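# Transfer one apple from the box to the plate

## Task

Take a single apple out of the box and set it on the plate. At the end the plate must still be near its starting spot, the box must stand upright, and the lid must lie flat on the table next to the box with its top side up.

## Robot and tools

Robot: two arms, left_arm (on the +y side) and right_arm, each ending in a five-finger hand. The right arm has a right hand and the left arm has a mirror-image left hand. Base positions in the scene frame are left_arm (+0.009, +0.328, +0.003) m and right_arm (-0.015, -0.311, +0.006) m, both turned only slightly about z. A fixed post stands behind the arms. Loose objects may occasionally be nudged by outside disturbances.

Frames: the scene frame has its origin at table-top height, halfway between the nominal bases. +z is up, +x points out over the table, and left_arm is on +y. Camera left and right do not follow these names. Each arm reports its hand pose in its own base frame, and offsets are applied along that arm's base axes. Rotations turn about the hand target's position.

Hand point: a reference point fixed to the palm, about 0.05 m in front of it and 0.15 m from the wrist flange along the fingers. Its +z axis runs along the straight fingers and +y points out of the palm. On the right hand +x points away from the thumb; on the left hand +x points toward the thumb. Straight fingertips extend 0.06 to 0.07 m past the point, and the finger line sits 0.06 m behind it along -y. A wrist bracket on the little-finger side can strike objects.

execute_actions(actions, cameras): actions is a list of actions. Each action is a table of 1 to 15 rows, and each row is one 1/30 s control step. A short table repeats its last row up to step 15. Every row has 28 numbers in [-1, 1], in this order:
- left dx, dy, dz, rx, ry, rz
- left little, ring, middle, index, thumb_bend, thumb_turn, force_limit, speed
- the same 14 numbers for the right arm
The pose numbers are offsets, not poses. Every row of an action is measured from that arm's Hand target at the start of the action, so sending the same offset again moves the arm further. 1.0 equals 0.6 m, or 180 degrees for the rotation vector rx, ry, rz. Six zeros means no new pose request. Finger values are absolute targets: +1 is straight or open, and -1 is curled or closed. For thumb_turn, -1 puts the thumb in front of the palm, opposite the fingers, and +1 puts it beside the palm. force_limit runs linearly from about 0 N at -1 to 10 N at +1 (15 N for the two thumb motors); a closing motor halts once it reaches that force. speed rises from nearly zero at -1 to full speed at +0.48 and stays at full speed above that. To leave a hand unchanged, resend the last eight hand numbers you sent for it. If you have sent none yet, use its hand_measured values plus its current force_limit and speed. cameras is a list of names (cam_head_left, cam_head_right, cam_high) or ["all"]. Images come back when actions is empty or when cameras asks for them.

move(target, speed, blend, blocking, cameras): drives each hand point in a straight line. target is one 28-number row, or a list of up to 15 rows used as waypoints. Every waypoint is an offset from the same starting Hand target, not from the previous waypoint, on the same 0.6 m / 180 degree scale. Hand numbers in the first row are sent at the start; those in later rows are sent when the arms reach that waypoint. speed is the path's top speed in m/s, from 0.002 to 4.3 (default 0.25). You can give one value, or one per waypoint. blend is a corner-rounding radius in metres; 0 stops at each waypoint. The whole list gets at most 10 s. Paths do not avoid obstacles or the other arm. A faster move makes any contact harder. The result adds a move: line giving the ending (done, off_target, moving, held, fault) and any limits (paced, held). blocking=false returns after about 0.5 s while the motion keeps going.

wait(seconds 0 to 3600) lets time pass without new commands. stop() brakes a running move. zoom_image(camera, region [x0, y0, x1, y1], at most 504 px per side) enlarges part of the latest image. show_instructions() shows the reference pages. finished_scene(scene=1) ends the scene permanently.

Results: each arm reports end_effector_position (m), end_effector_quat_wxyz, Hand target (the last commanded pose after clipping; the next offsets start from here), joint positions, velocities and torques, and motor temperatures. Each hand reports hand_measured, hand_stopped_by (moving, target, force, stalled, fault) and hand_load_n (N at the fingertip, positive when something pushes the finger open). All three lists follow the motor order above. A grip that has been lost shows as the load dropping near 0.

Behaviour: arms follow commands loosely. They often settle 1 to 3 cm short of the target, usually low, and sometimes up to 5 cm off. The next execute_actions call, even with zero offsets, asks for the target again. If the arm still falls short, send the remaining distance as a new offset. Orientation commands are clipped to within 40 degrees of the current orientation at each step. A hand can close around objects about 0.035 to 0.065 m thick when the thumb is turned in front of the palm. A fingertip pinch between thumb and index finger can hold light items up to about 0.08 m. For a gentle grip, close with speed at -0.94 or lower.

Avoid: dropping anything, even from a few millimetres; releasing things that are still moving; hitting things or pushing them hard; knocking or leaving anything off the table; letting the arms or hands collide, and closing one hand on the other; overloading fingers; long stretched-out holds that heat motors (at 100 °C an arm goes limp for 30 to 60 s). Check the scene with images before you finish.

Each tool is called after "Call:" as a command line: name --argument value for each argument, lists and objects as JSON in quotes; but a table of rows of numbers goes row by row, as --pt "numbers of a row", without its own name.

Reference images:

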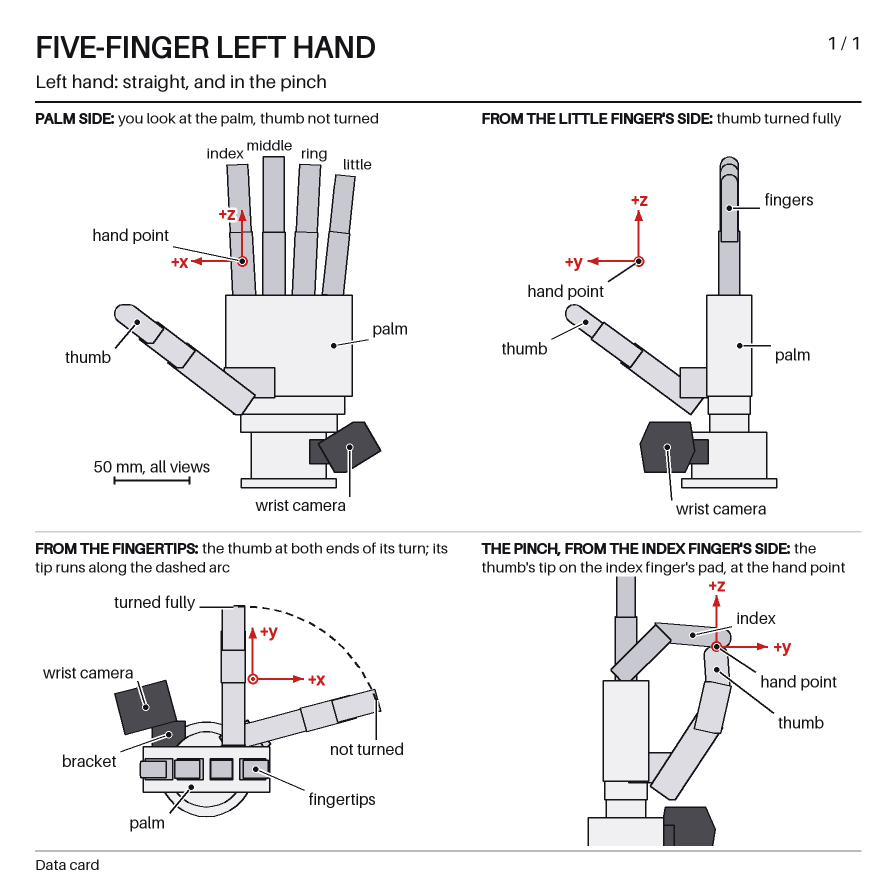

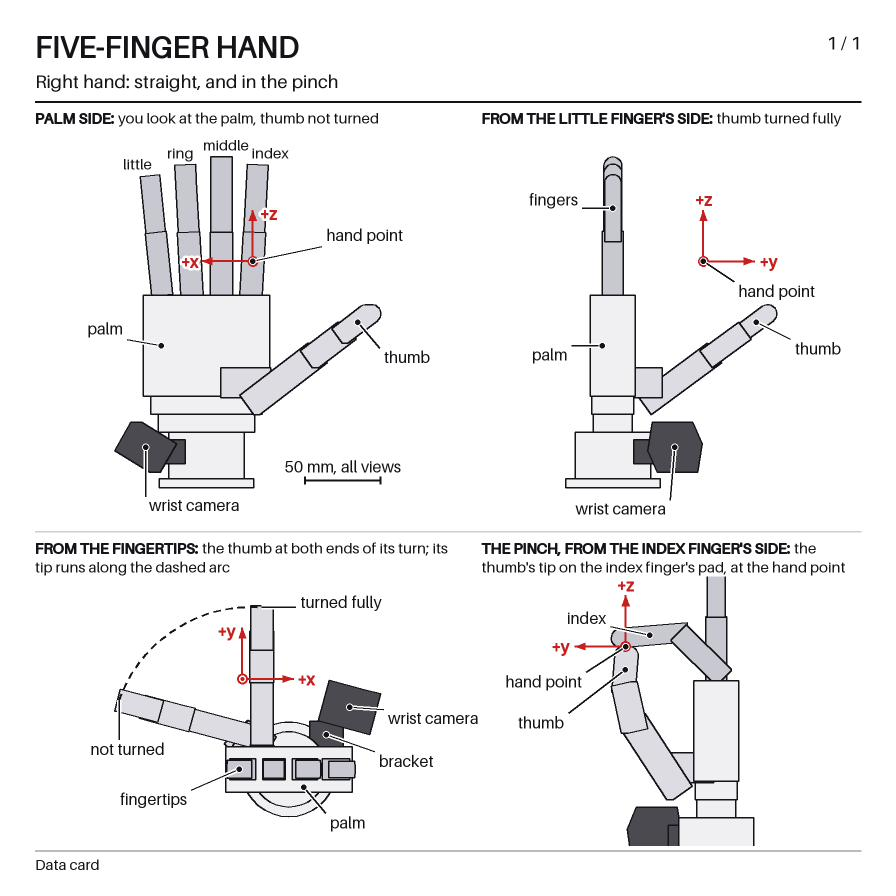

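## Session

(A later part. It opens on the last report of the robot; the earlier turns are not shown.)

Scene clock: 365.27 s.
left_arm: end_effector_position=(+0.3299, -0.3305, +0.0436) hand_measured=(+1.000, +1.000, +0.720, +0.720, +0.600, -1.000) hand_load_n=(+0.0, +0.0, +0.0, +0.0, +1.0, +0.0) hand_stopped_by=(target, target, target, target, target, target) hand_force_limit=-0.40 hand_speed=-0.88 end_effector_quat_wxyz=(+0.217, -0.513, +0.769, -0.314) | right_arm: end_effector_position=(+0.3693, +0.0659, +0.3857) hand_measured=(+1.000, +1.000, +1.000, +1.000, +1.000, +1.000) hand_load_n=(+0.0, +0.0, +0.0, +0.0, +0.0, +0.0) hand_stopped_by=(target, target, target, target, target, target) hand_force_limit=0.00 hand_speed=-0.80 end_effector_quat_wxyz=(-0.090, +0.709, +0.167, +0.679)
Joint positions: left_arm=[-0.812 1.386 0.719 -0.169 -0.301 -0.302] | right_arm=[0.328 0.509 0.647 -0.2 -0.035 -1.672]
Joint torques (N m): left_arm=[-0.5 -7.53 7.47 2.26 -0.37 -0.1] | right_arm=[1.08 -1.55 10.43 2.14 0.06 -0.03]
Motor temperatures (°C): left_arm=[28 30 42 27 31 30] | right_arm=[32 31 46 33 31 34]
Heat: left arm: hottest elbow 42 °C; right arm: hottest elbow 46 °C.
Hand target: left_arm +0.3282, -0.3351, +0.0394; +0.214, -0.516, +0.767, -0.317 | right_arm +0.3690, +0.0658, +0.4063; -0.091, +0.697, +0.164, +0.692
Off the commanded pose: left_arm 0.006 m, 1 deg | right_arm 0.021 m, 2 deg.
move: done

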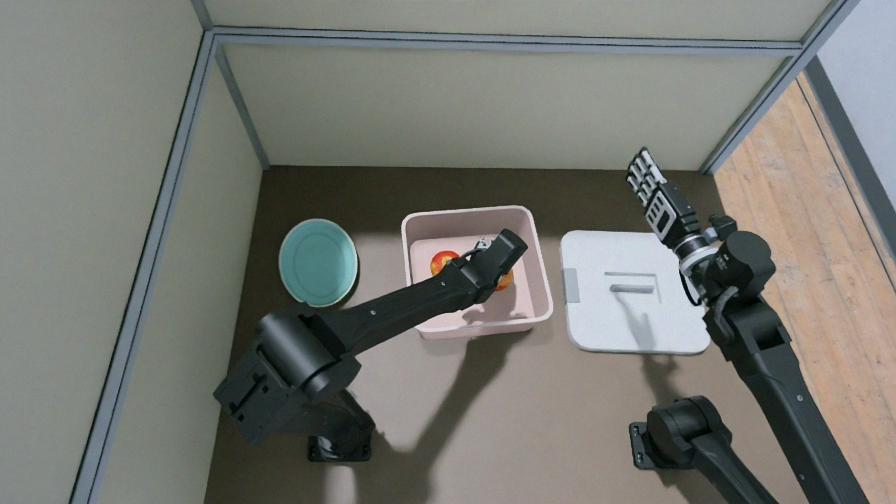

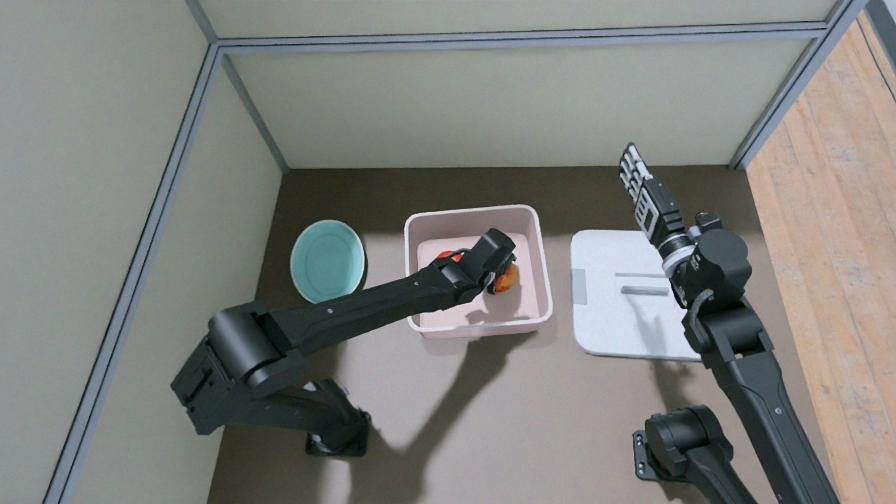

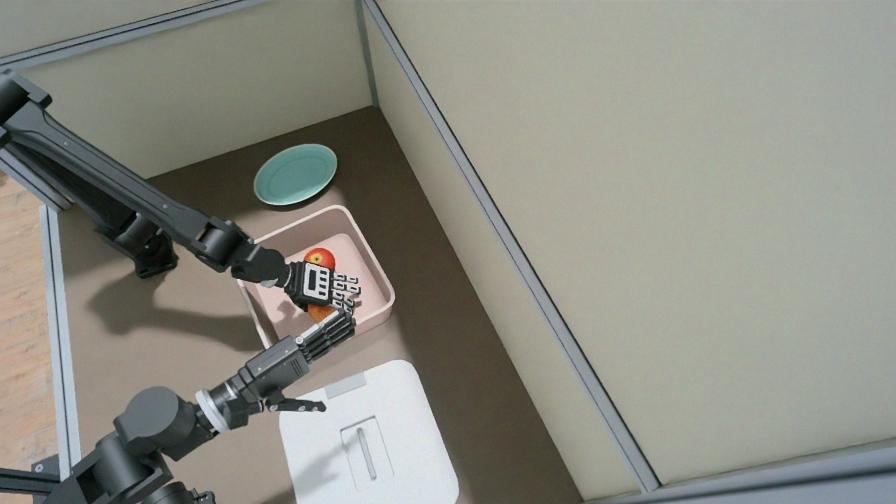

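Call:
move --pt "0 0 0 0 0 0 1 1 0.2 0.2 0.6 -1 -0.4 -0.9 0 0 0 0 0 0 1 1 1 1 1 1 0 -0.8" --cameras '["all"]'

Call:
zoom_image --camera "cam_head_right" --region '[440, 200, 560, 320]'

Call:
zoom_image --camera "cam_high" --region '[270, 230, 390, 350]'

Scene clock: 373.83 s.
left_arm: end_effector_position=(+0.3304, -0.3309, +0.0439) hand_measured=(+1.000, +1.000, +0.574, +0.554, +0.602, -1.000) hand_load_n=(+0.0, +0.0, +1.5, +4.0, +9.0, +0.0) hand_stopped_by=(target, target, force, force, target, target) hand_force_limit=-0.40 hand_speed=-0.90 end_effector_quat_wxyz=(+0.217, -0.514, +0.768, -0.315) | right_arm: end_effector_position=(+0.3693, +0.0659, +0.3857) hand_measured=(+1.000, +1.000, +1.000, +1.000, +1.000, +1.000) hand_load_n=(+0.0, +0.0, +0.0, +0.0, +0.0, +0.0) hand_stopped_by=(target, target, target, target, target, target) hand_force_limit=0.00 hand_speed=-0.80 end_effector_quat_wxyz=(-0.090, +0.709, +0.167, +0.679)
Joint positions: left_arm=[-0.812 1.386 0.719 -0.167 -0.302 -0.303] | right_arm=[0.328 0.509 0.647 -0.2 -0.035 -1.672]
Joint torques (N m): left_arm=[-0.09 -7.53 7.53 2.21 -0.36 -0.09] | right_arm=[0.32 -1.96 10.33 2.11 0.05 -0.04]
Heat: left arm: hottest elbow 42 °C; right arm: hottest elbow 46 °C.
Hand target: left_arm +0.3282, -0.3351, +0.0395; +0.214, -0.516, +0.766, -0.317 | right_arm +0.3690, +0.0658, +0.4063; -0.091, +0.697, +0.164, +0.692
Off the commanded pose: left_arm 0.007 m, 1 deg | right_arm 0.021 m, 2 deg.
move: done

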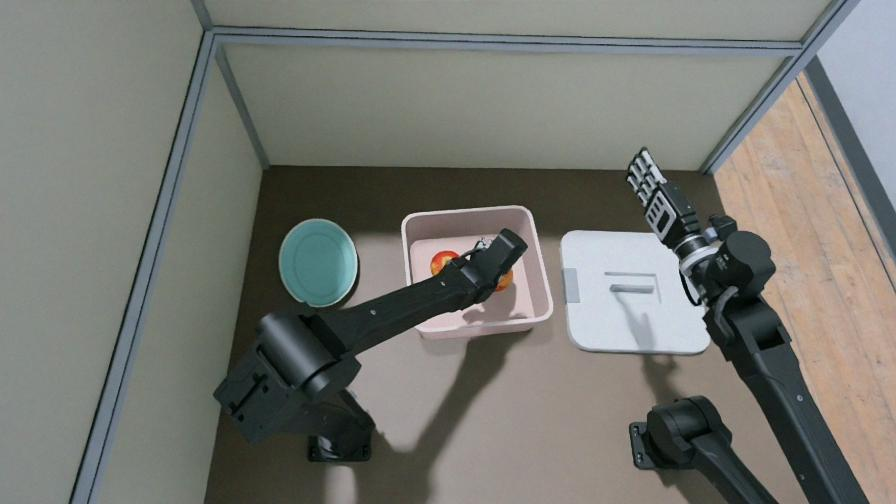

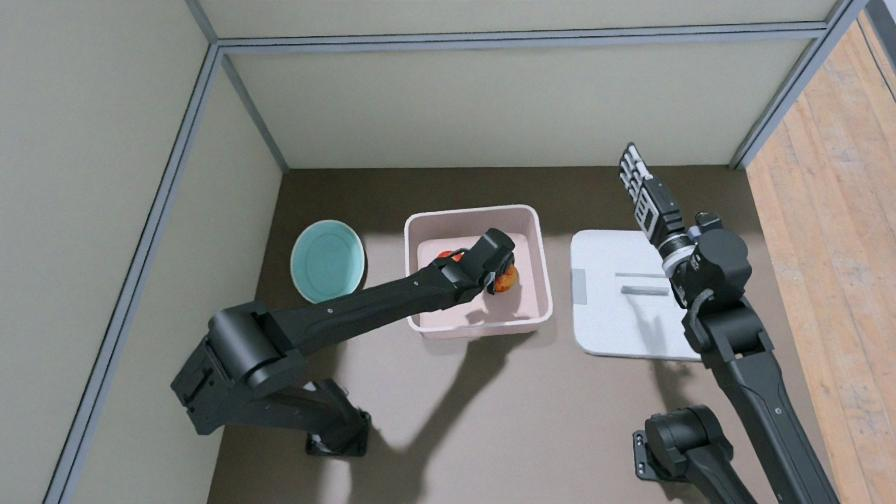

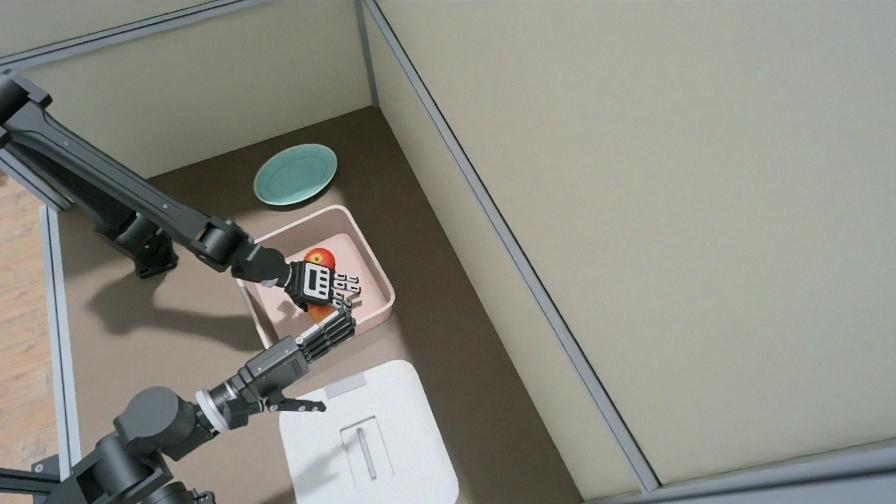

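Scaled by 4.200.

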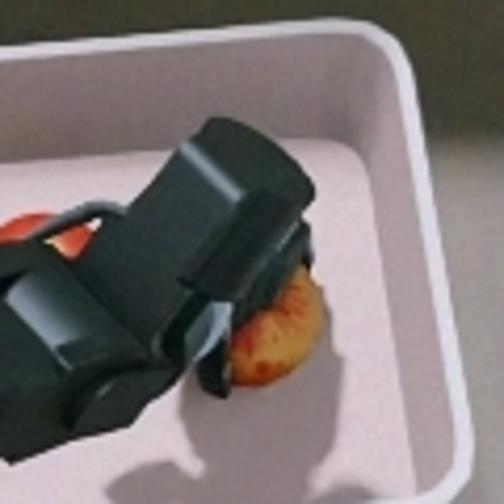

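Scaled by 4.200.

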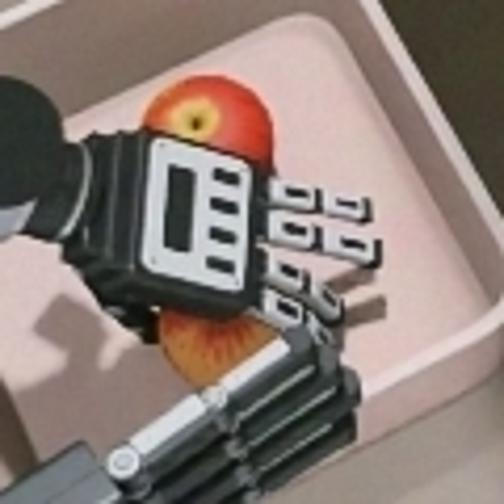

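Call:
move --pt "0 0 0 0 0 0 1 1 0.15 0.2 0.6 -1 -0.4 -0.93 0 0 0 0 0 0 1 1 1 1 1 1 0 -0.8"

Scene clock: 379.47 s.
left_arm: end_effector_position=(+0.3304, -0.3309, +0.0439) hand_measured=(+1.000, +1.000, +0.562, +0.554, +0.602, -1.000) hand_load_n=(+0.0, +0.0, +3.0, +3.0, +10.5, +0.5) hand_stopped_by=(target, target, force, force, target, target) hand_force_limit=-0.40 hand_speed=-0.93 end_effector_quat_wxyz=(+0.217, -0.514, +0.768, -0.315) | right_arm: end_effector_position=(+0.3693, +0.0659, +0.3857) hand_measured=(+1.000, +1.000, +1.000, +1.000, +1.000, +1.000) hand_load_n=(+0.0, +0.0, +0.0, +0.0, +0.0, +0.0) hand_stopped_by=(target, target, target, target, target, target) hand_force_limit=0.00 hand_speed=-0.80 end_effector_quat_wxyz=(-0.090, +0.709, +0.167, +0.679)
Joint positions: left_arm=[-0.812 1.386 0.719 -0.167 -0.302 -0.303] | right_arm=[0.328 0.509 0.647 -0.2 -0.035 -1.672]
Joint torques (N m): left_arm=[-0.38 -7.59 7.41 2.32 -0.36 -0.08] | right_arm=[0.67 -1.38 10.37 2.09 0.12 -0.1]
Heat: left arm: hottest elbow 42 °C; right arm: hottest elbow 46 °C.
Hand target: left_arm +0.3282, -0.3351, +0.0395; +0.214, -0.516, +0.766, -0.317 | right_arm +0.3690, +0.0658, +0.4063; -0.091, +0.697, +0.164, +0.692
Off the commanded pose: left_arm 0.007 m, 1 deg | right_arm 0.021 m, 2 deg.
move: done

Call:
move --pt "0.0037 0.0075 0.11 0 0 0 1 1 0.15 0.2 0.6 -1 -0.4 -0.93 0 0 0 0 0 0 1 1 1 1 1 1 0 -0.8" --speed 0.06 --cameras '["all"]'

Call:
zoom_image --camera "cam_high" --region '[270, 210, 390, 330]'

Call:
zoom_image --camera "cam_head_right" --region '[440, 200, 560, 320]'

Scene clock: 386.73 s.
left_arm: end_effector_position=(+0.3117, -0.3130, +0.0713) hand_measured=(+1.000, +1.000, +0.562, +0.554, +0.602, -1.000) hand_load_n=(+0.0, +0.0, +3.0, +2.5, +10.0, +0.5) hand_stopped_by=(target, target, force, force, target, target) hand_force_limit=-0.40 hand_speed=-0.93 end_effector_quat_wxyz=(+0.209, -0.515, +0.781, -0.284) | right_arm: end_effector_position=(+0.3693, +0.0659, +0.3857) hand_measured=(+1.000, +1.000, +1.000, +1.000, +1.000, +1.000) hand_load_n=(+0.0, +0.0, +0.0, +0.0, +0.0, +0.0) hand_stopped_by=(target, target, target, target, target, target) hand_force_limit=0.00 hand_speed=-0.80 end_effector_quat_wxyz=(-0.090, +0.709, +0.167, +0.679)
Joint positions: left_arm=[-0.812 1.292 0.75 -0.361 -0.295 -0.303] | right_arm=[0.328 0.509 0.647 -0.2 -0.035 -1.672]
Joint torques (N m): left_arm=[0.38 -9.05 12.33 1.37 -0.26 0] | right_arm=[-0.03 -2.08 10.4 2.22 0.08 -0.09]
Heat: left arm: hottest elbow 42 °C; right arm: hottest elbow 46 °C.
Hand target: left_arm +0.3304, -0.3305, +0.1054; +0.214, -0.516, +0.767, -0.317 | right_arm +0.3690, +0.0658, +0.4063; -0.091, +0.697, +0.164, +0.692
Off the commanded pose: left_arm 0.043 m, 4 deg | right_arm 0.021 m, 2 deg.
move: off_target (left_arm)

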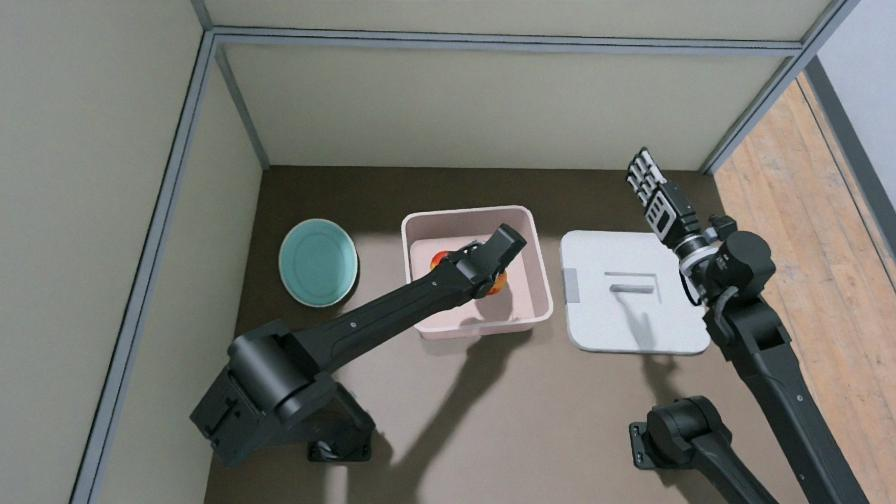

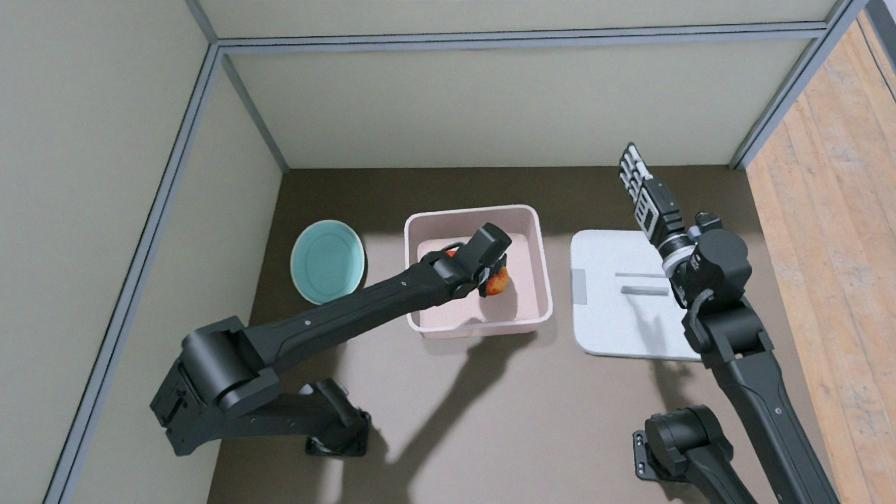

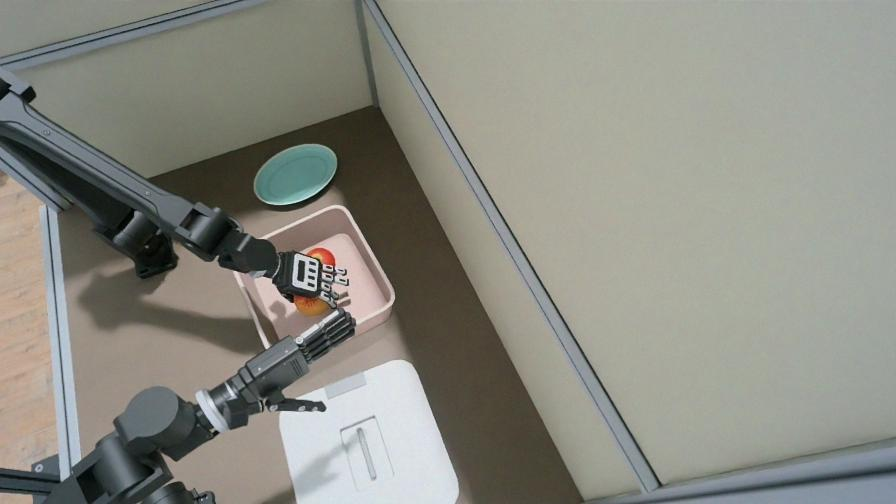

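Scaled by 4.200.

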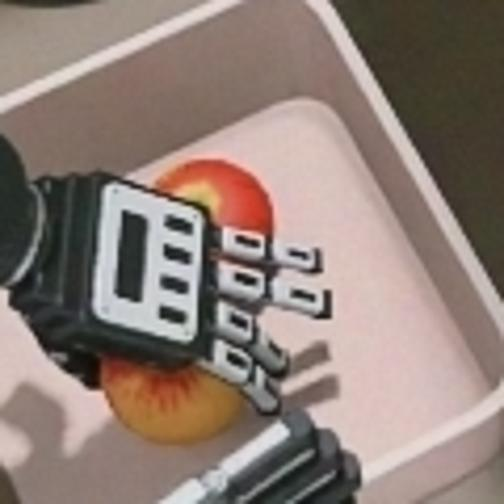

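Scaled by 4.200.

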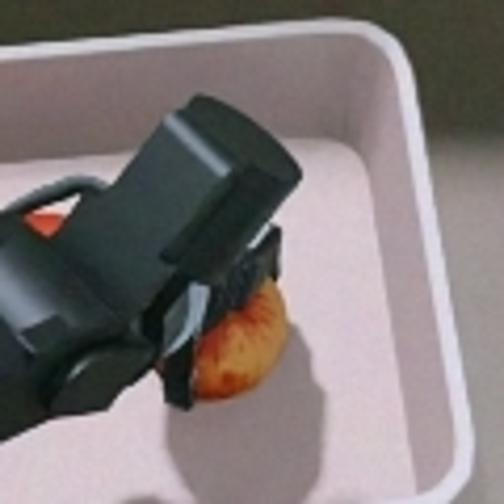

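Call:
move --pt "0.01 -0.01 0.22 0 0 0 1 1 0.15 0.2 0.6 -1 -0.4 -0.93 0 0 0 0 0 0 1 1 1 1 1 1 0 -0.8" --speed 0.1 --cameras '["all"]'

Call:
zoom_image --camera "cam_high" --region '[250, 170, 370, 290]'

Scene clock: 395.77 s.
left_arm: end_effector_position=(+0.3235, -0.3255, +0.1979) hand_measured=(+1.000, +1.000, +0.562, +0.554, +0.602, -1.000) hand_load_n=(+0.0, +0.0, +3.0, +2.5, +10.5, +0.5) hand_stopped_by=(target, target, force, force, target, target) hand_force_limit=-0.40 hand_speed=-0.93 end_effector_quat_wxyz=(+0.208, -0.515, +0.782, -0.282) | right_arm: end_effector_position=(+0.3693, +0.0659, +0.3857) hand_measured=(+1.000, +1.000, +1.000, +1.000, +1.000, +1.000) hand_load_n=(+0.0, -0.5, +0.0, +0.0, +0.0, +0.0) hand_stopped_by=(target, target, target, target, target, target) hand_force_limit=0.00 hand_speed=-0.80 end_effector_quat_wxyz=(-0.090, +0.709, +0.167, +0.679)
Joint positions: left_arm=[-0.812 1.211 1.038 -0.735 -0.295 -0.303] | right_arm=[0.328 0.509 0.647 -0.2 -0.035 -1.672]
Joint torques (N m): left_arm=[0.32 -9.23 13.76 1.39 -0.26 0.02] | right_arm=[-0.03 -2.14 10.56 2.1 0.11 -0.07]
Heat: left arm: hottest elbow 44 °C; right arm: hottest elbow 46 °C.
Hand target: left_arm +0.3365, -0.3366, +0.2375; +0.214, -0.516, +0.766, -0.317 | right_arm +0.3690, +0.0658, +0.4063; -0.091, +0.697, +0.164, +0.692
Off the commanded pose: left_arm 0.043 m, 4 deg | right_arm 0.021 m, 2 deg.
move: off_target (left_arm)

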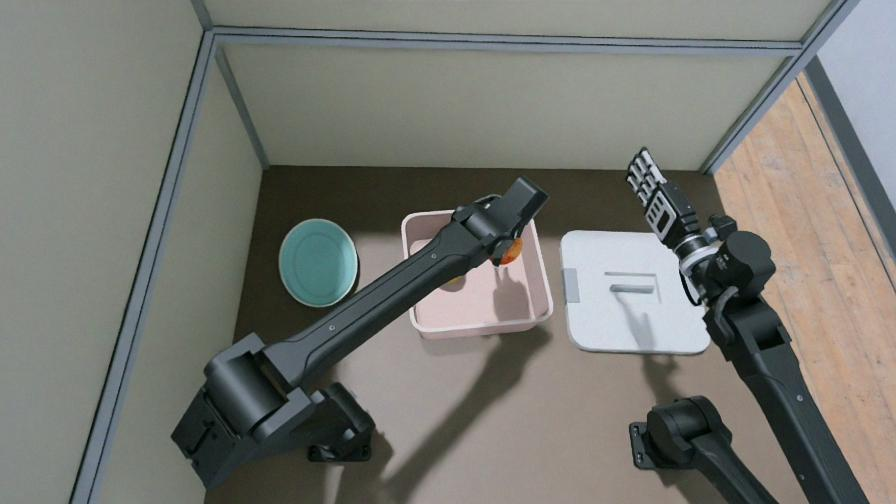

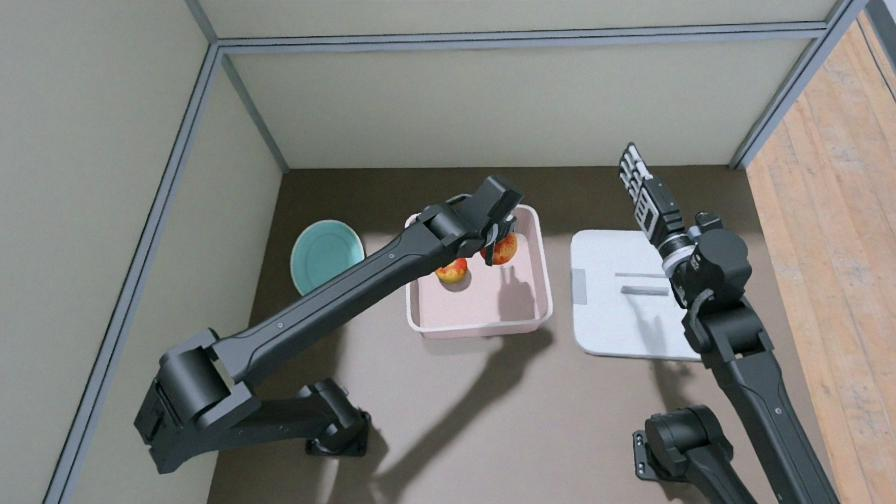

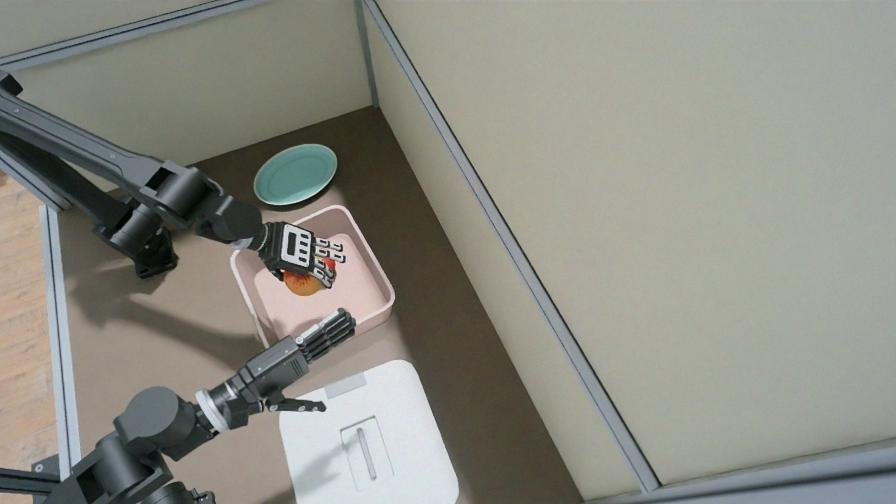

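Scaled by 4.200.

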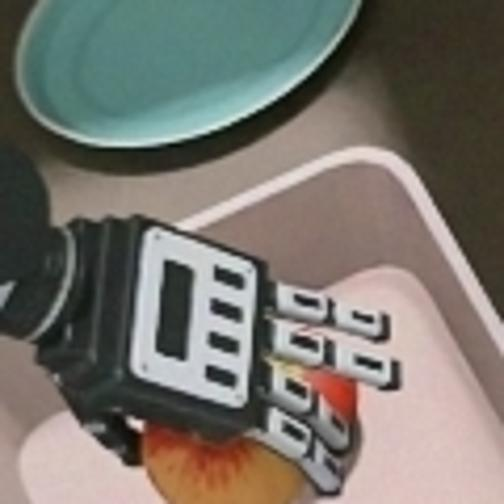

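Call:
move --pt "0.085 0.6617 0.025 0 0 0.178 1 1 0.15 0.2 0.6 -1 -0.4 -0.93 0 0 0 0 0 0 1 1 1 1 1 1 0 -0.8" --speed 0.15 --cameras '["all"]'

Call:
zoom_image --camera "cam_high" --region '[220, 90, 370, 240]'

Call:
zoom_image --camera "cam_head_right" --region '[260, 180, 420, 340]'

Call:
zoom_image --camera "cam_head_left" --region '[260, 180, 420, 340]'

Scene clock: 420.73 s.
left_arm: end_effector_position=(+0.3735, +0.0558, +0.2271) hand_measured=(+1.000, +1.000, +0.562, +0.554, +0.602, -1.000) hand_load_n=(+0.0, +0.0, +3.0, +2.5, +10.5, +0.5) hand_stopped_by=(target, target, force, force, target, target) hand_force_limit=-0.40 hand_speed=-0.93 end_effector_quat_wxyz=(-0.271, +0.720, -0.596, +0.231) | right_arm: end_effector_position=(+0.3693, +0.0659, +0.3857) hand_measured=(+1.000, +1.000, +1.000, +1.000, +1.000, +1.000) hand_load_n=(+0.0, +0.0, +0.0, +0.0, +0.0, +0.0) hand_stopped_by=(target, target, target, target, target, target) hand_force_limit=0.00 hand_speed=-0.80 end_effector_quat_wxyz=(-0.090, +0.709, +0.167, +0.679)
Joint positions: left_arm=[0.251 0.967 0.931 -0.808 0.052 0.043] | right_arm=[0.328 0.509 0.647 -0.2 -0.035 -1.672]
Joint torques (N m): left_arm=[0.21 -5.25 12.78 2.11 0.02 0.22] | right_arm=[0.67 -1.2 10.56 2.1 0.06 -0.08]
Motor temperatures (°C): left_arm=[28 30 50 27 31 30] | right_arm=[32 30 47 33 31 33]
Heat: left arm: hottest elbow 50 °C; right arm: hottest elbow 47 °C.
Hand target: left_arm +0.3874, +0.0604, +0.2523; -0.293, +0.707, -0.594, +0.246 | right_arm +0.3690, +0.0658, +0.4063; -0.091, +0.697, +0.164, +0.692
Off the commanded pose: left_arm 0.029 m, 3 deg | right_arm 0.021 m, 2 deg.
move: off_target (left_arm)

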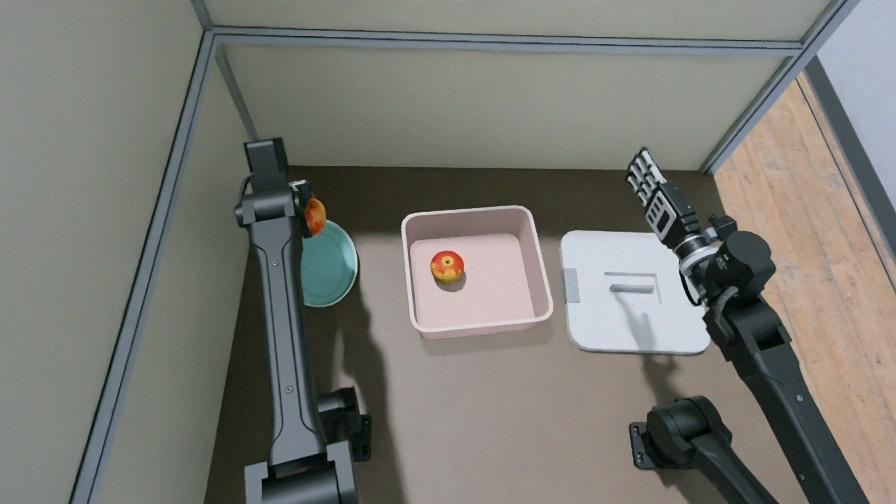

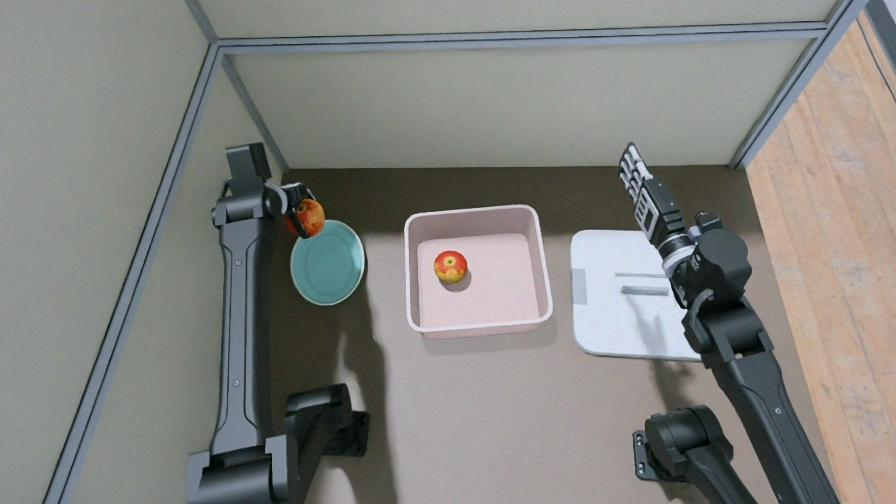

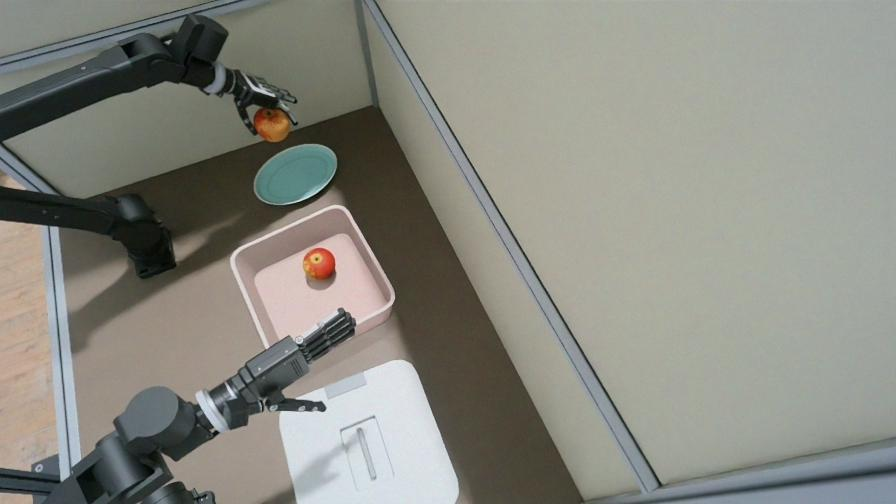

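Scaled by 3.360.

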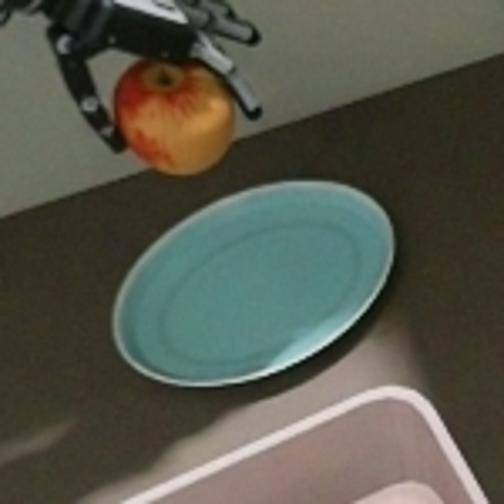

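Scaled by 3.150.

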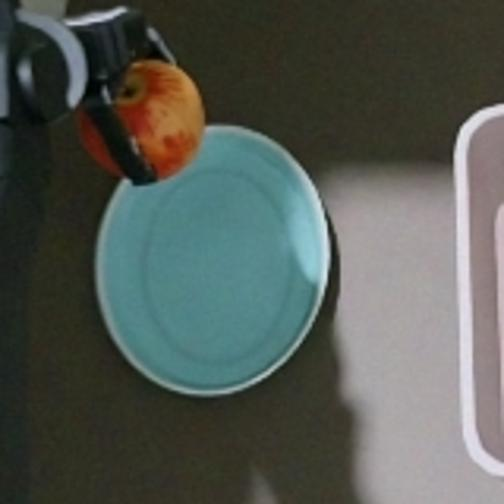

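Scaled by 3.150.

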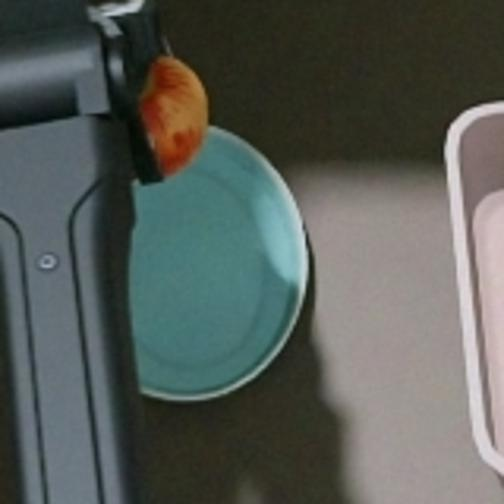

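Call:
move --pt "-0.01 0.0143 -0.2588 0 0 0 1 1 0.15 0.2 0.6 -1 -0.4 -0.93 0 0 0 0 0 0 1 1 1 1 1 1 0 -0.8" --speed 0.12 --cameras '["all"]'

Call:
zoom_image --camera "cam_high" --region '[220, 90, 370, 240]'

Call:
zoom_image --camera "cam_head_right" --region '[260, 180, 420, 340]'

Call:
zoom_image --camera "cam_head_left" --region '[260, 180, 420, 340]'

Scene clock: 456.70 s.
left_arm: end_effector_position=(+0.3733, +0.0620, +0.0897) hand_measured=(+1.000, +1.000, +0.562, +0.554, +0.602, -1.000) hand_load_n=(+0.0, +0.0, +3.0, +2.5, +10.5, +0.5) hand_stopped_by=(target, target, force, force, target, target) hand_force_limit=-0.40 hand_speed=-0.93 end_effector_quat_wxyz=(-0.278, +0.714, -0.597, +0.239) | right_arm: end_effector_position=(+0.3693, +0.0659, +0.3857) hand_measured=(+1.000, +1.000, +1.000, +1.000, +1.000, +1.000) hand_load_n=(+0.0, +0.0, +0.0, +0.0, +0.0, +0.0) hand_stopped_by=(target, target, target, target, target, target) hand_force_limit=0.00 hand_speed=-0.80 end_effector_quat_wxyz=(-0.090, +0.709, +0.167, +0.679)
Joint positions: left_arm=[0.275 1.065 0.61 -0.367 0.075 0.068] | right_arm=[0.328 0.509 0.647 -0.2 -0.035 -1.672]
Joint torques (N m): left_arm=[0.79 -4.95 9.28 2.81 0.07 0.2] | right_arm=[0.44 -1.9 10.47 2.15 0.08 -0.08]
Heat: left arm: hottest elbow 54 °C; right arm: hottest elbow 47 °C.
Hand target: left_arm +0.3815, +0.0690, +0.0972; -0.293, +0.707, -0.594, +0.246 | right_arm +0.3690, +0.0658, +0.4063; -0.091, +0.697, +0.164, +0.692
Off the commanded pose: left_arm 0.013 m, 2 deg | right_arm 0.021 m, 2 deg.
move: off_target (left_arm)

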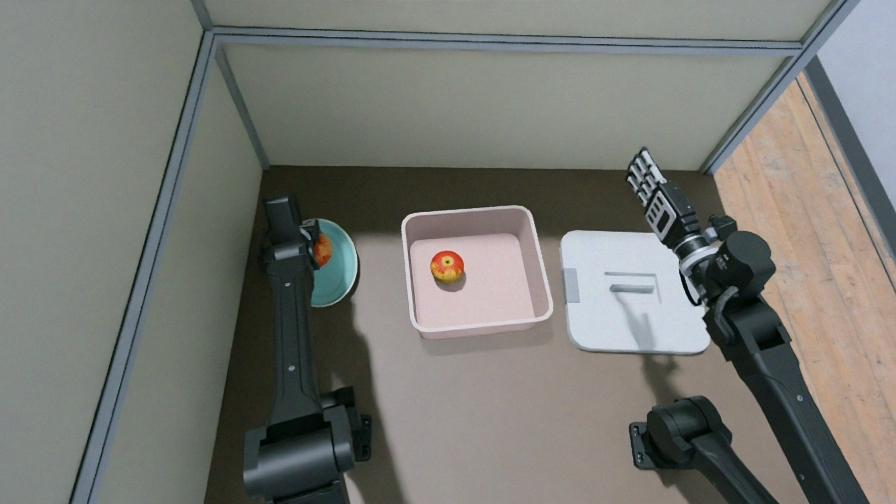

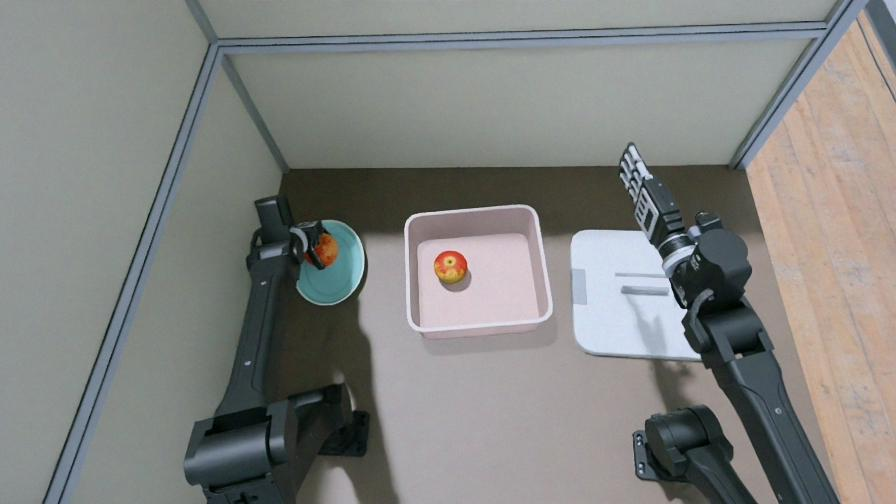

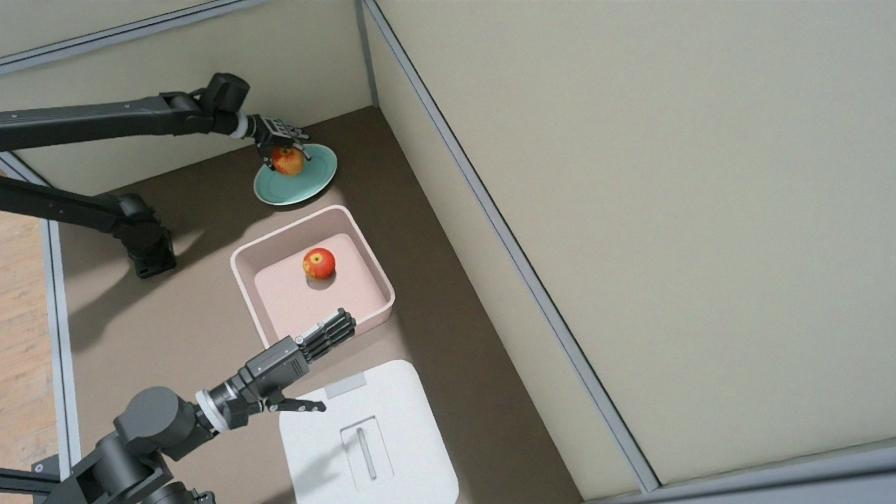

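Scaled by 3.360.

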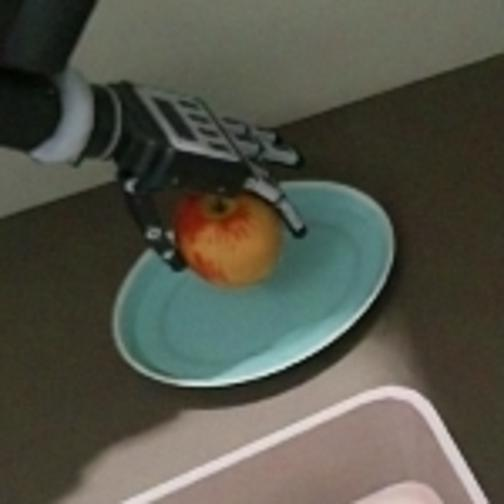

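Scaled by 3.150.

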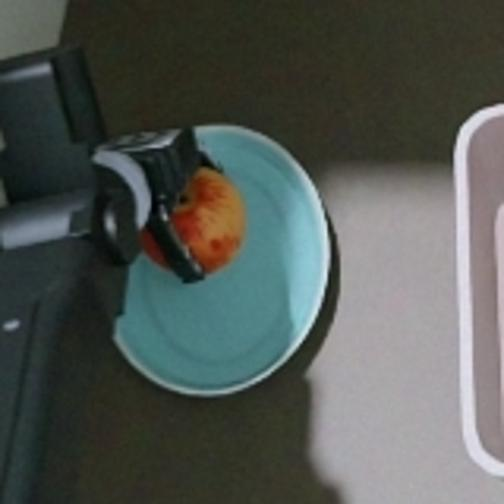

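Scaled by 3.150.

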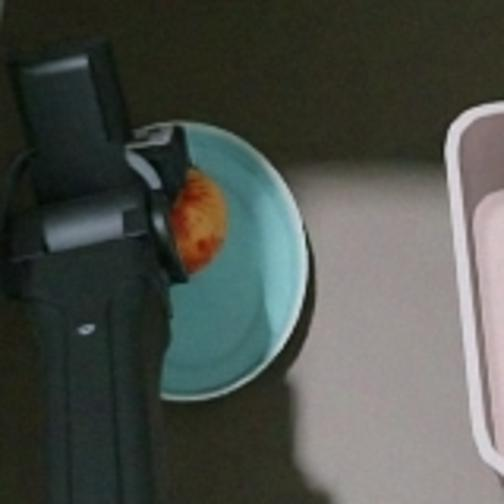

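Call:
move --pt "0.0158 0.005 -0.048 0 0 0 1 1 0.15 0.2 0.6 -1 -0.4 -0.93 0 0 0 0 0 0 1 1 1 1 1 1 0 -0.8" --speed 0.06 --cameras '["all"]'

Call:
zoom_image --camera "cam_high" --region '[240, 120, 340, 220]'

Call:
zoom_image --camera "cam_head_right" --region '[270, 200, 390, 320]'

Scene clock: 472.77 s.
left_arm: end_effector_position=(+0.3840, +0.0651, +0.0631) hand_measured=(+1.000, +1.000, +0.562, +0.554, +0.602, -1.000) hand_load_n=(+0.0, +0.0, +3.0, +2.5, +10.0, +0.5) hand_stopped_by=(target, target, force, force, target, target) hand_force_limit=-0.40 hand_speed=-0.93 end_effector_quat_wxyz=(-0.280, +0.713, -0.597, +0.240) | right_arm: end_effector_position=(+0.3693, +0.0659, +0.3857) hand_measured=(+1.000, +1.000, +1.000, +1.000, +1.000, +1.000) hand_load_n=(+0.0, +0.0, +0.0, +0.0, +0.0, +0.0) hand_stopped_by=(target, target, target, target, target, target) hand_force_limit=0.00 hand_speed=-0.80 end_effector_quat_wxyz=(-0.090, +0.709, +0.167, +0.679)
Joint positions: left_arm=[0.275 1.147 0.583 -0.254 0.076 0.069] | right_arm=[0.328 0.509 0.647 -0.2 -0.035 -1.672]
Joint torques (N m): left_arm=[0.73 -5.48 8.61 2.7 0.06 0.19] | right_arm=[0.32 -2.32 10.5 2.03 0.07 -0.04]
Heat: left arm: hottest elbow 51 °C; right arm: hottest elbow 47 °C.
Hand target: left_arm +0.3910, +0.0720, +0.0684; -0.293, +0.707, -0.594, +0.246 | right_arm +0.3690, +0.0658, +0.4063; -0.091, +0.697, +0.164, +0.692
Off the commanded pose: left_arm 0.011 m, 2 deg | right_arm 0.021 m, 2 deg.
move: off_target (left_arm)

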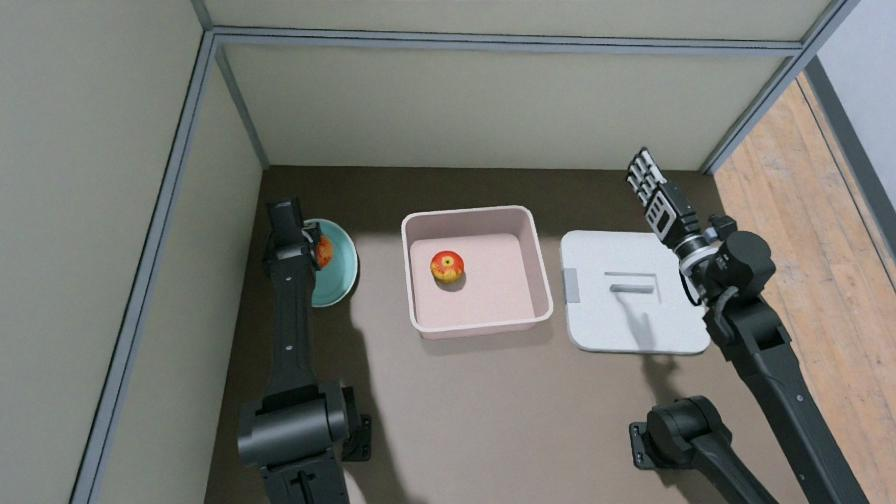

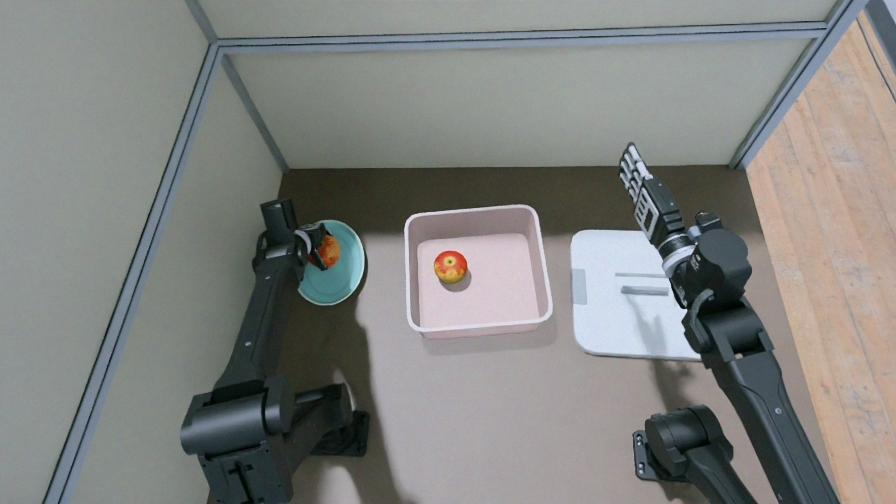

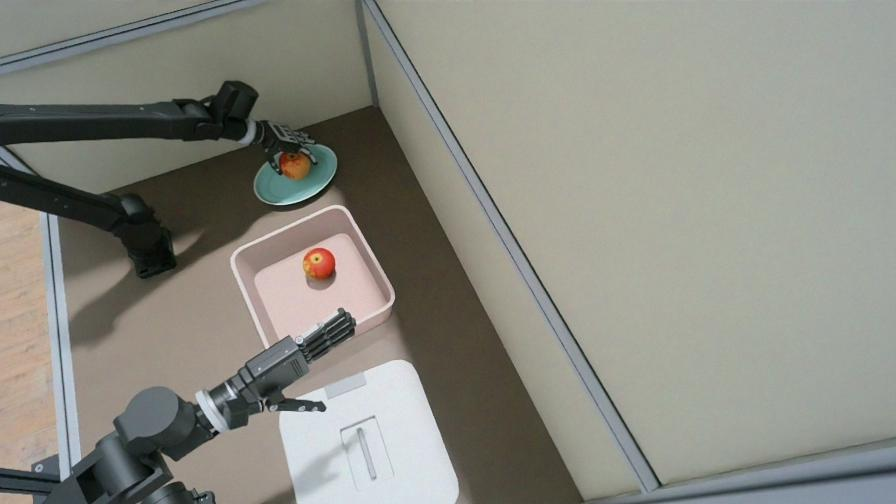

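Scaled by 5.040.

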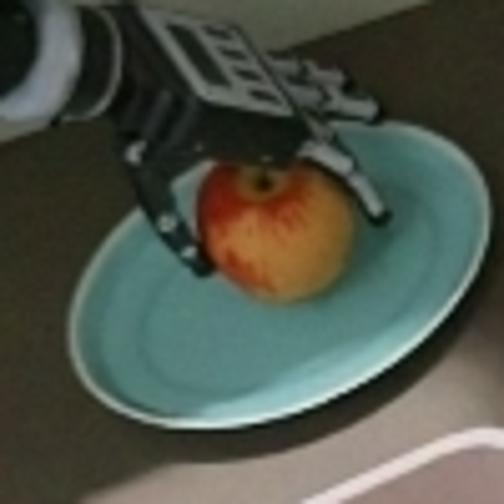

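Scaled by 4.200.

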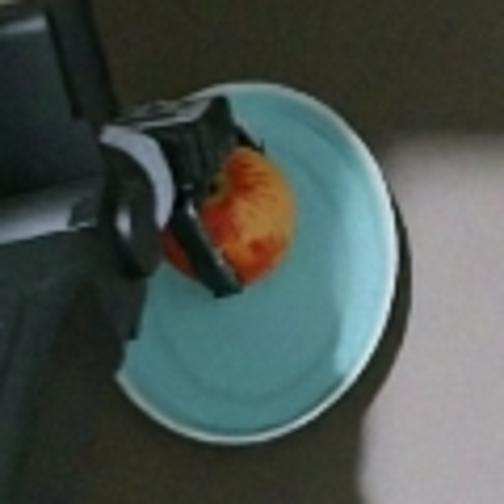

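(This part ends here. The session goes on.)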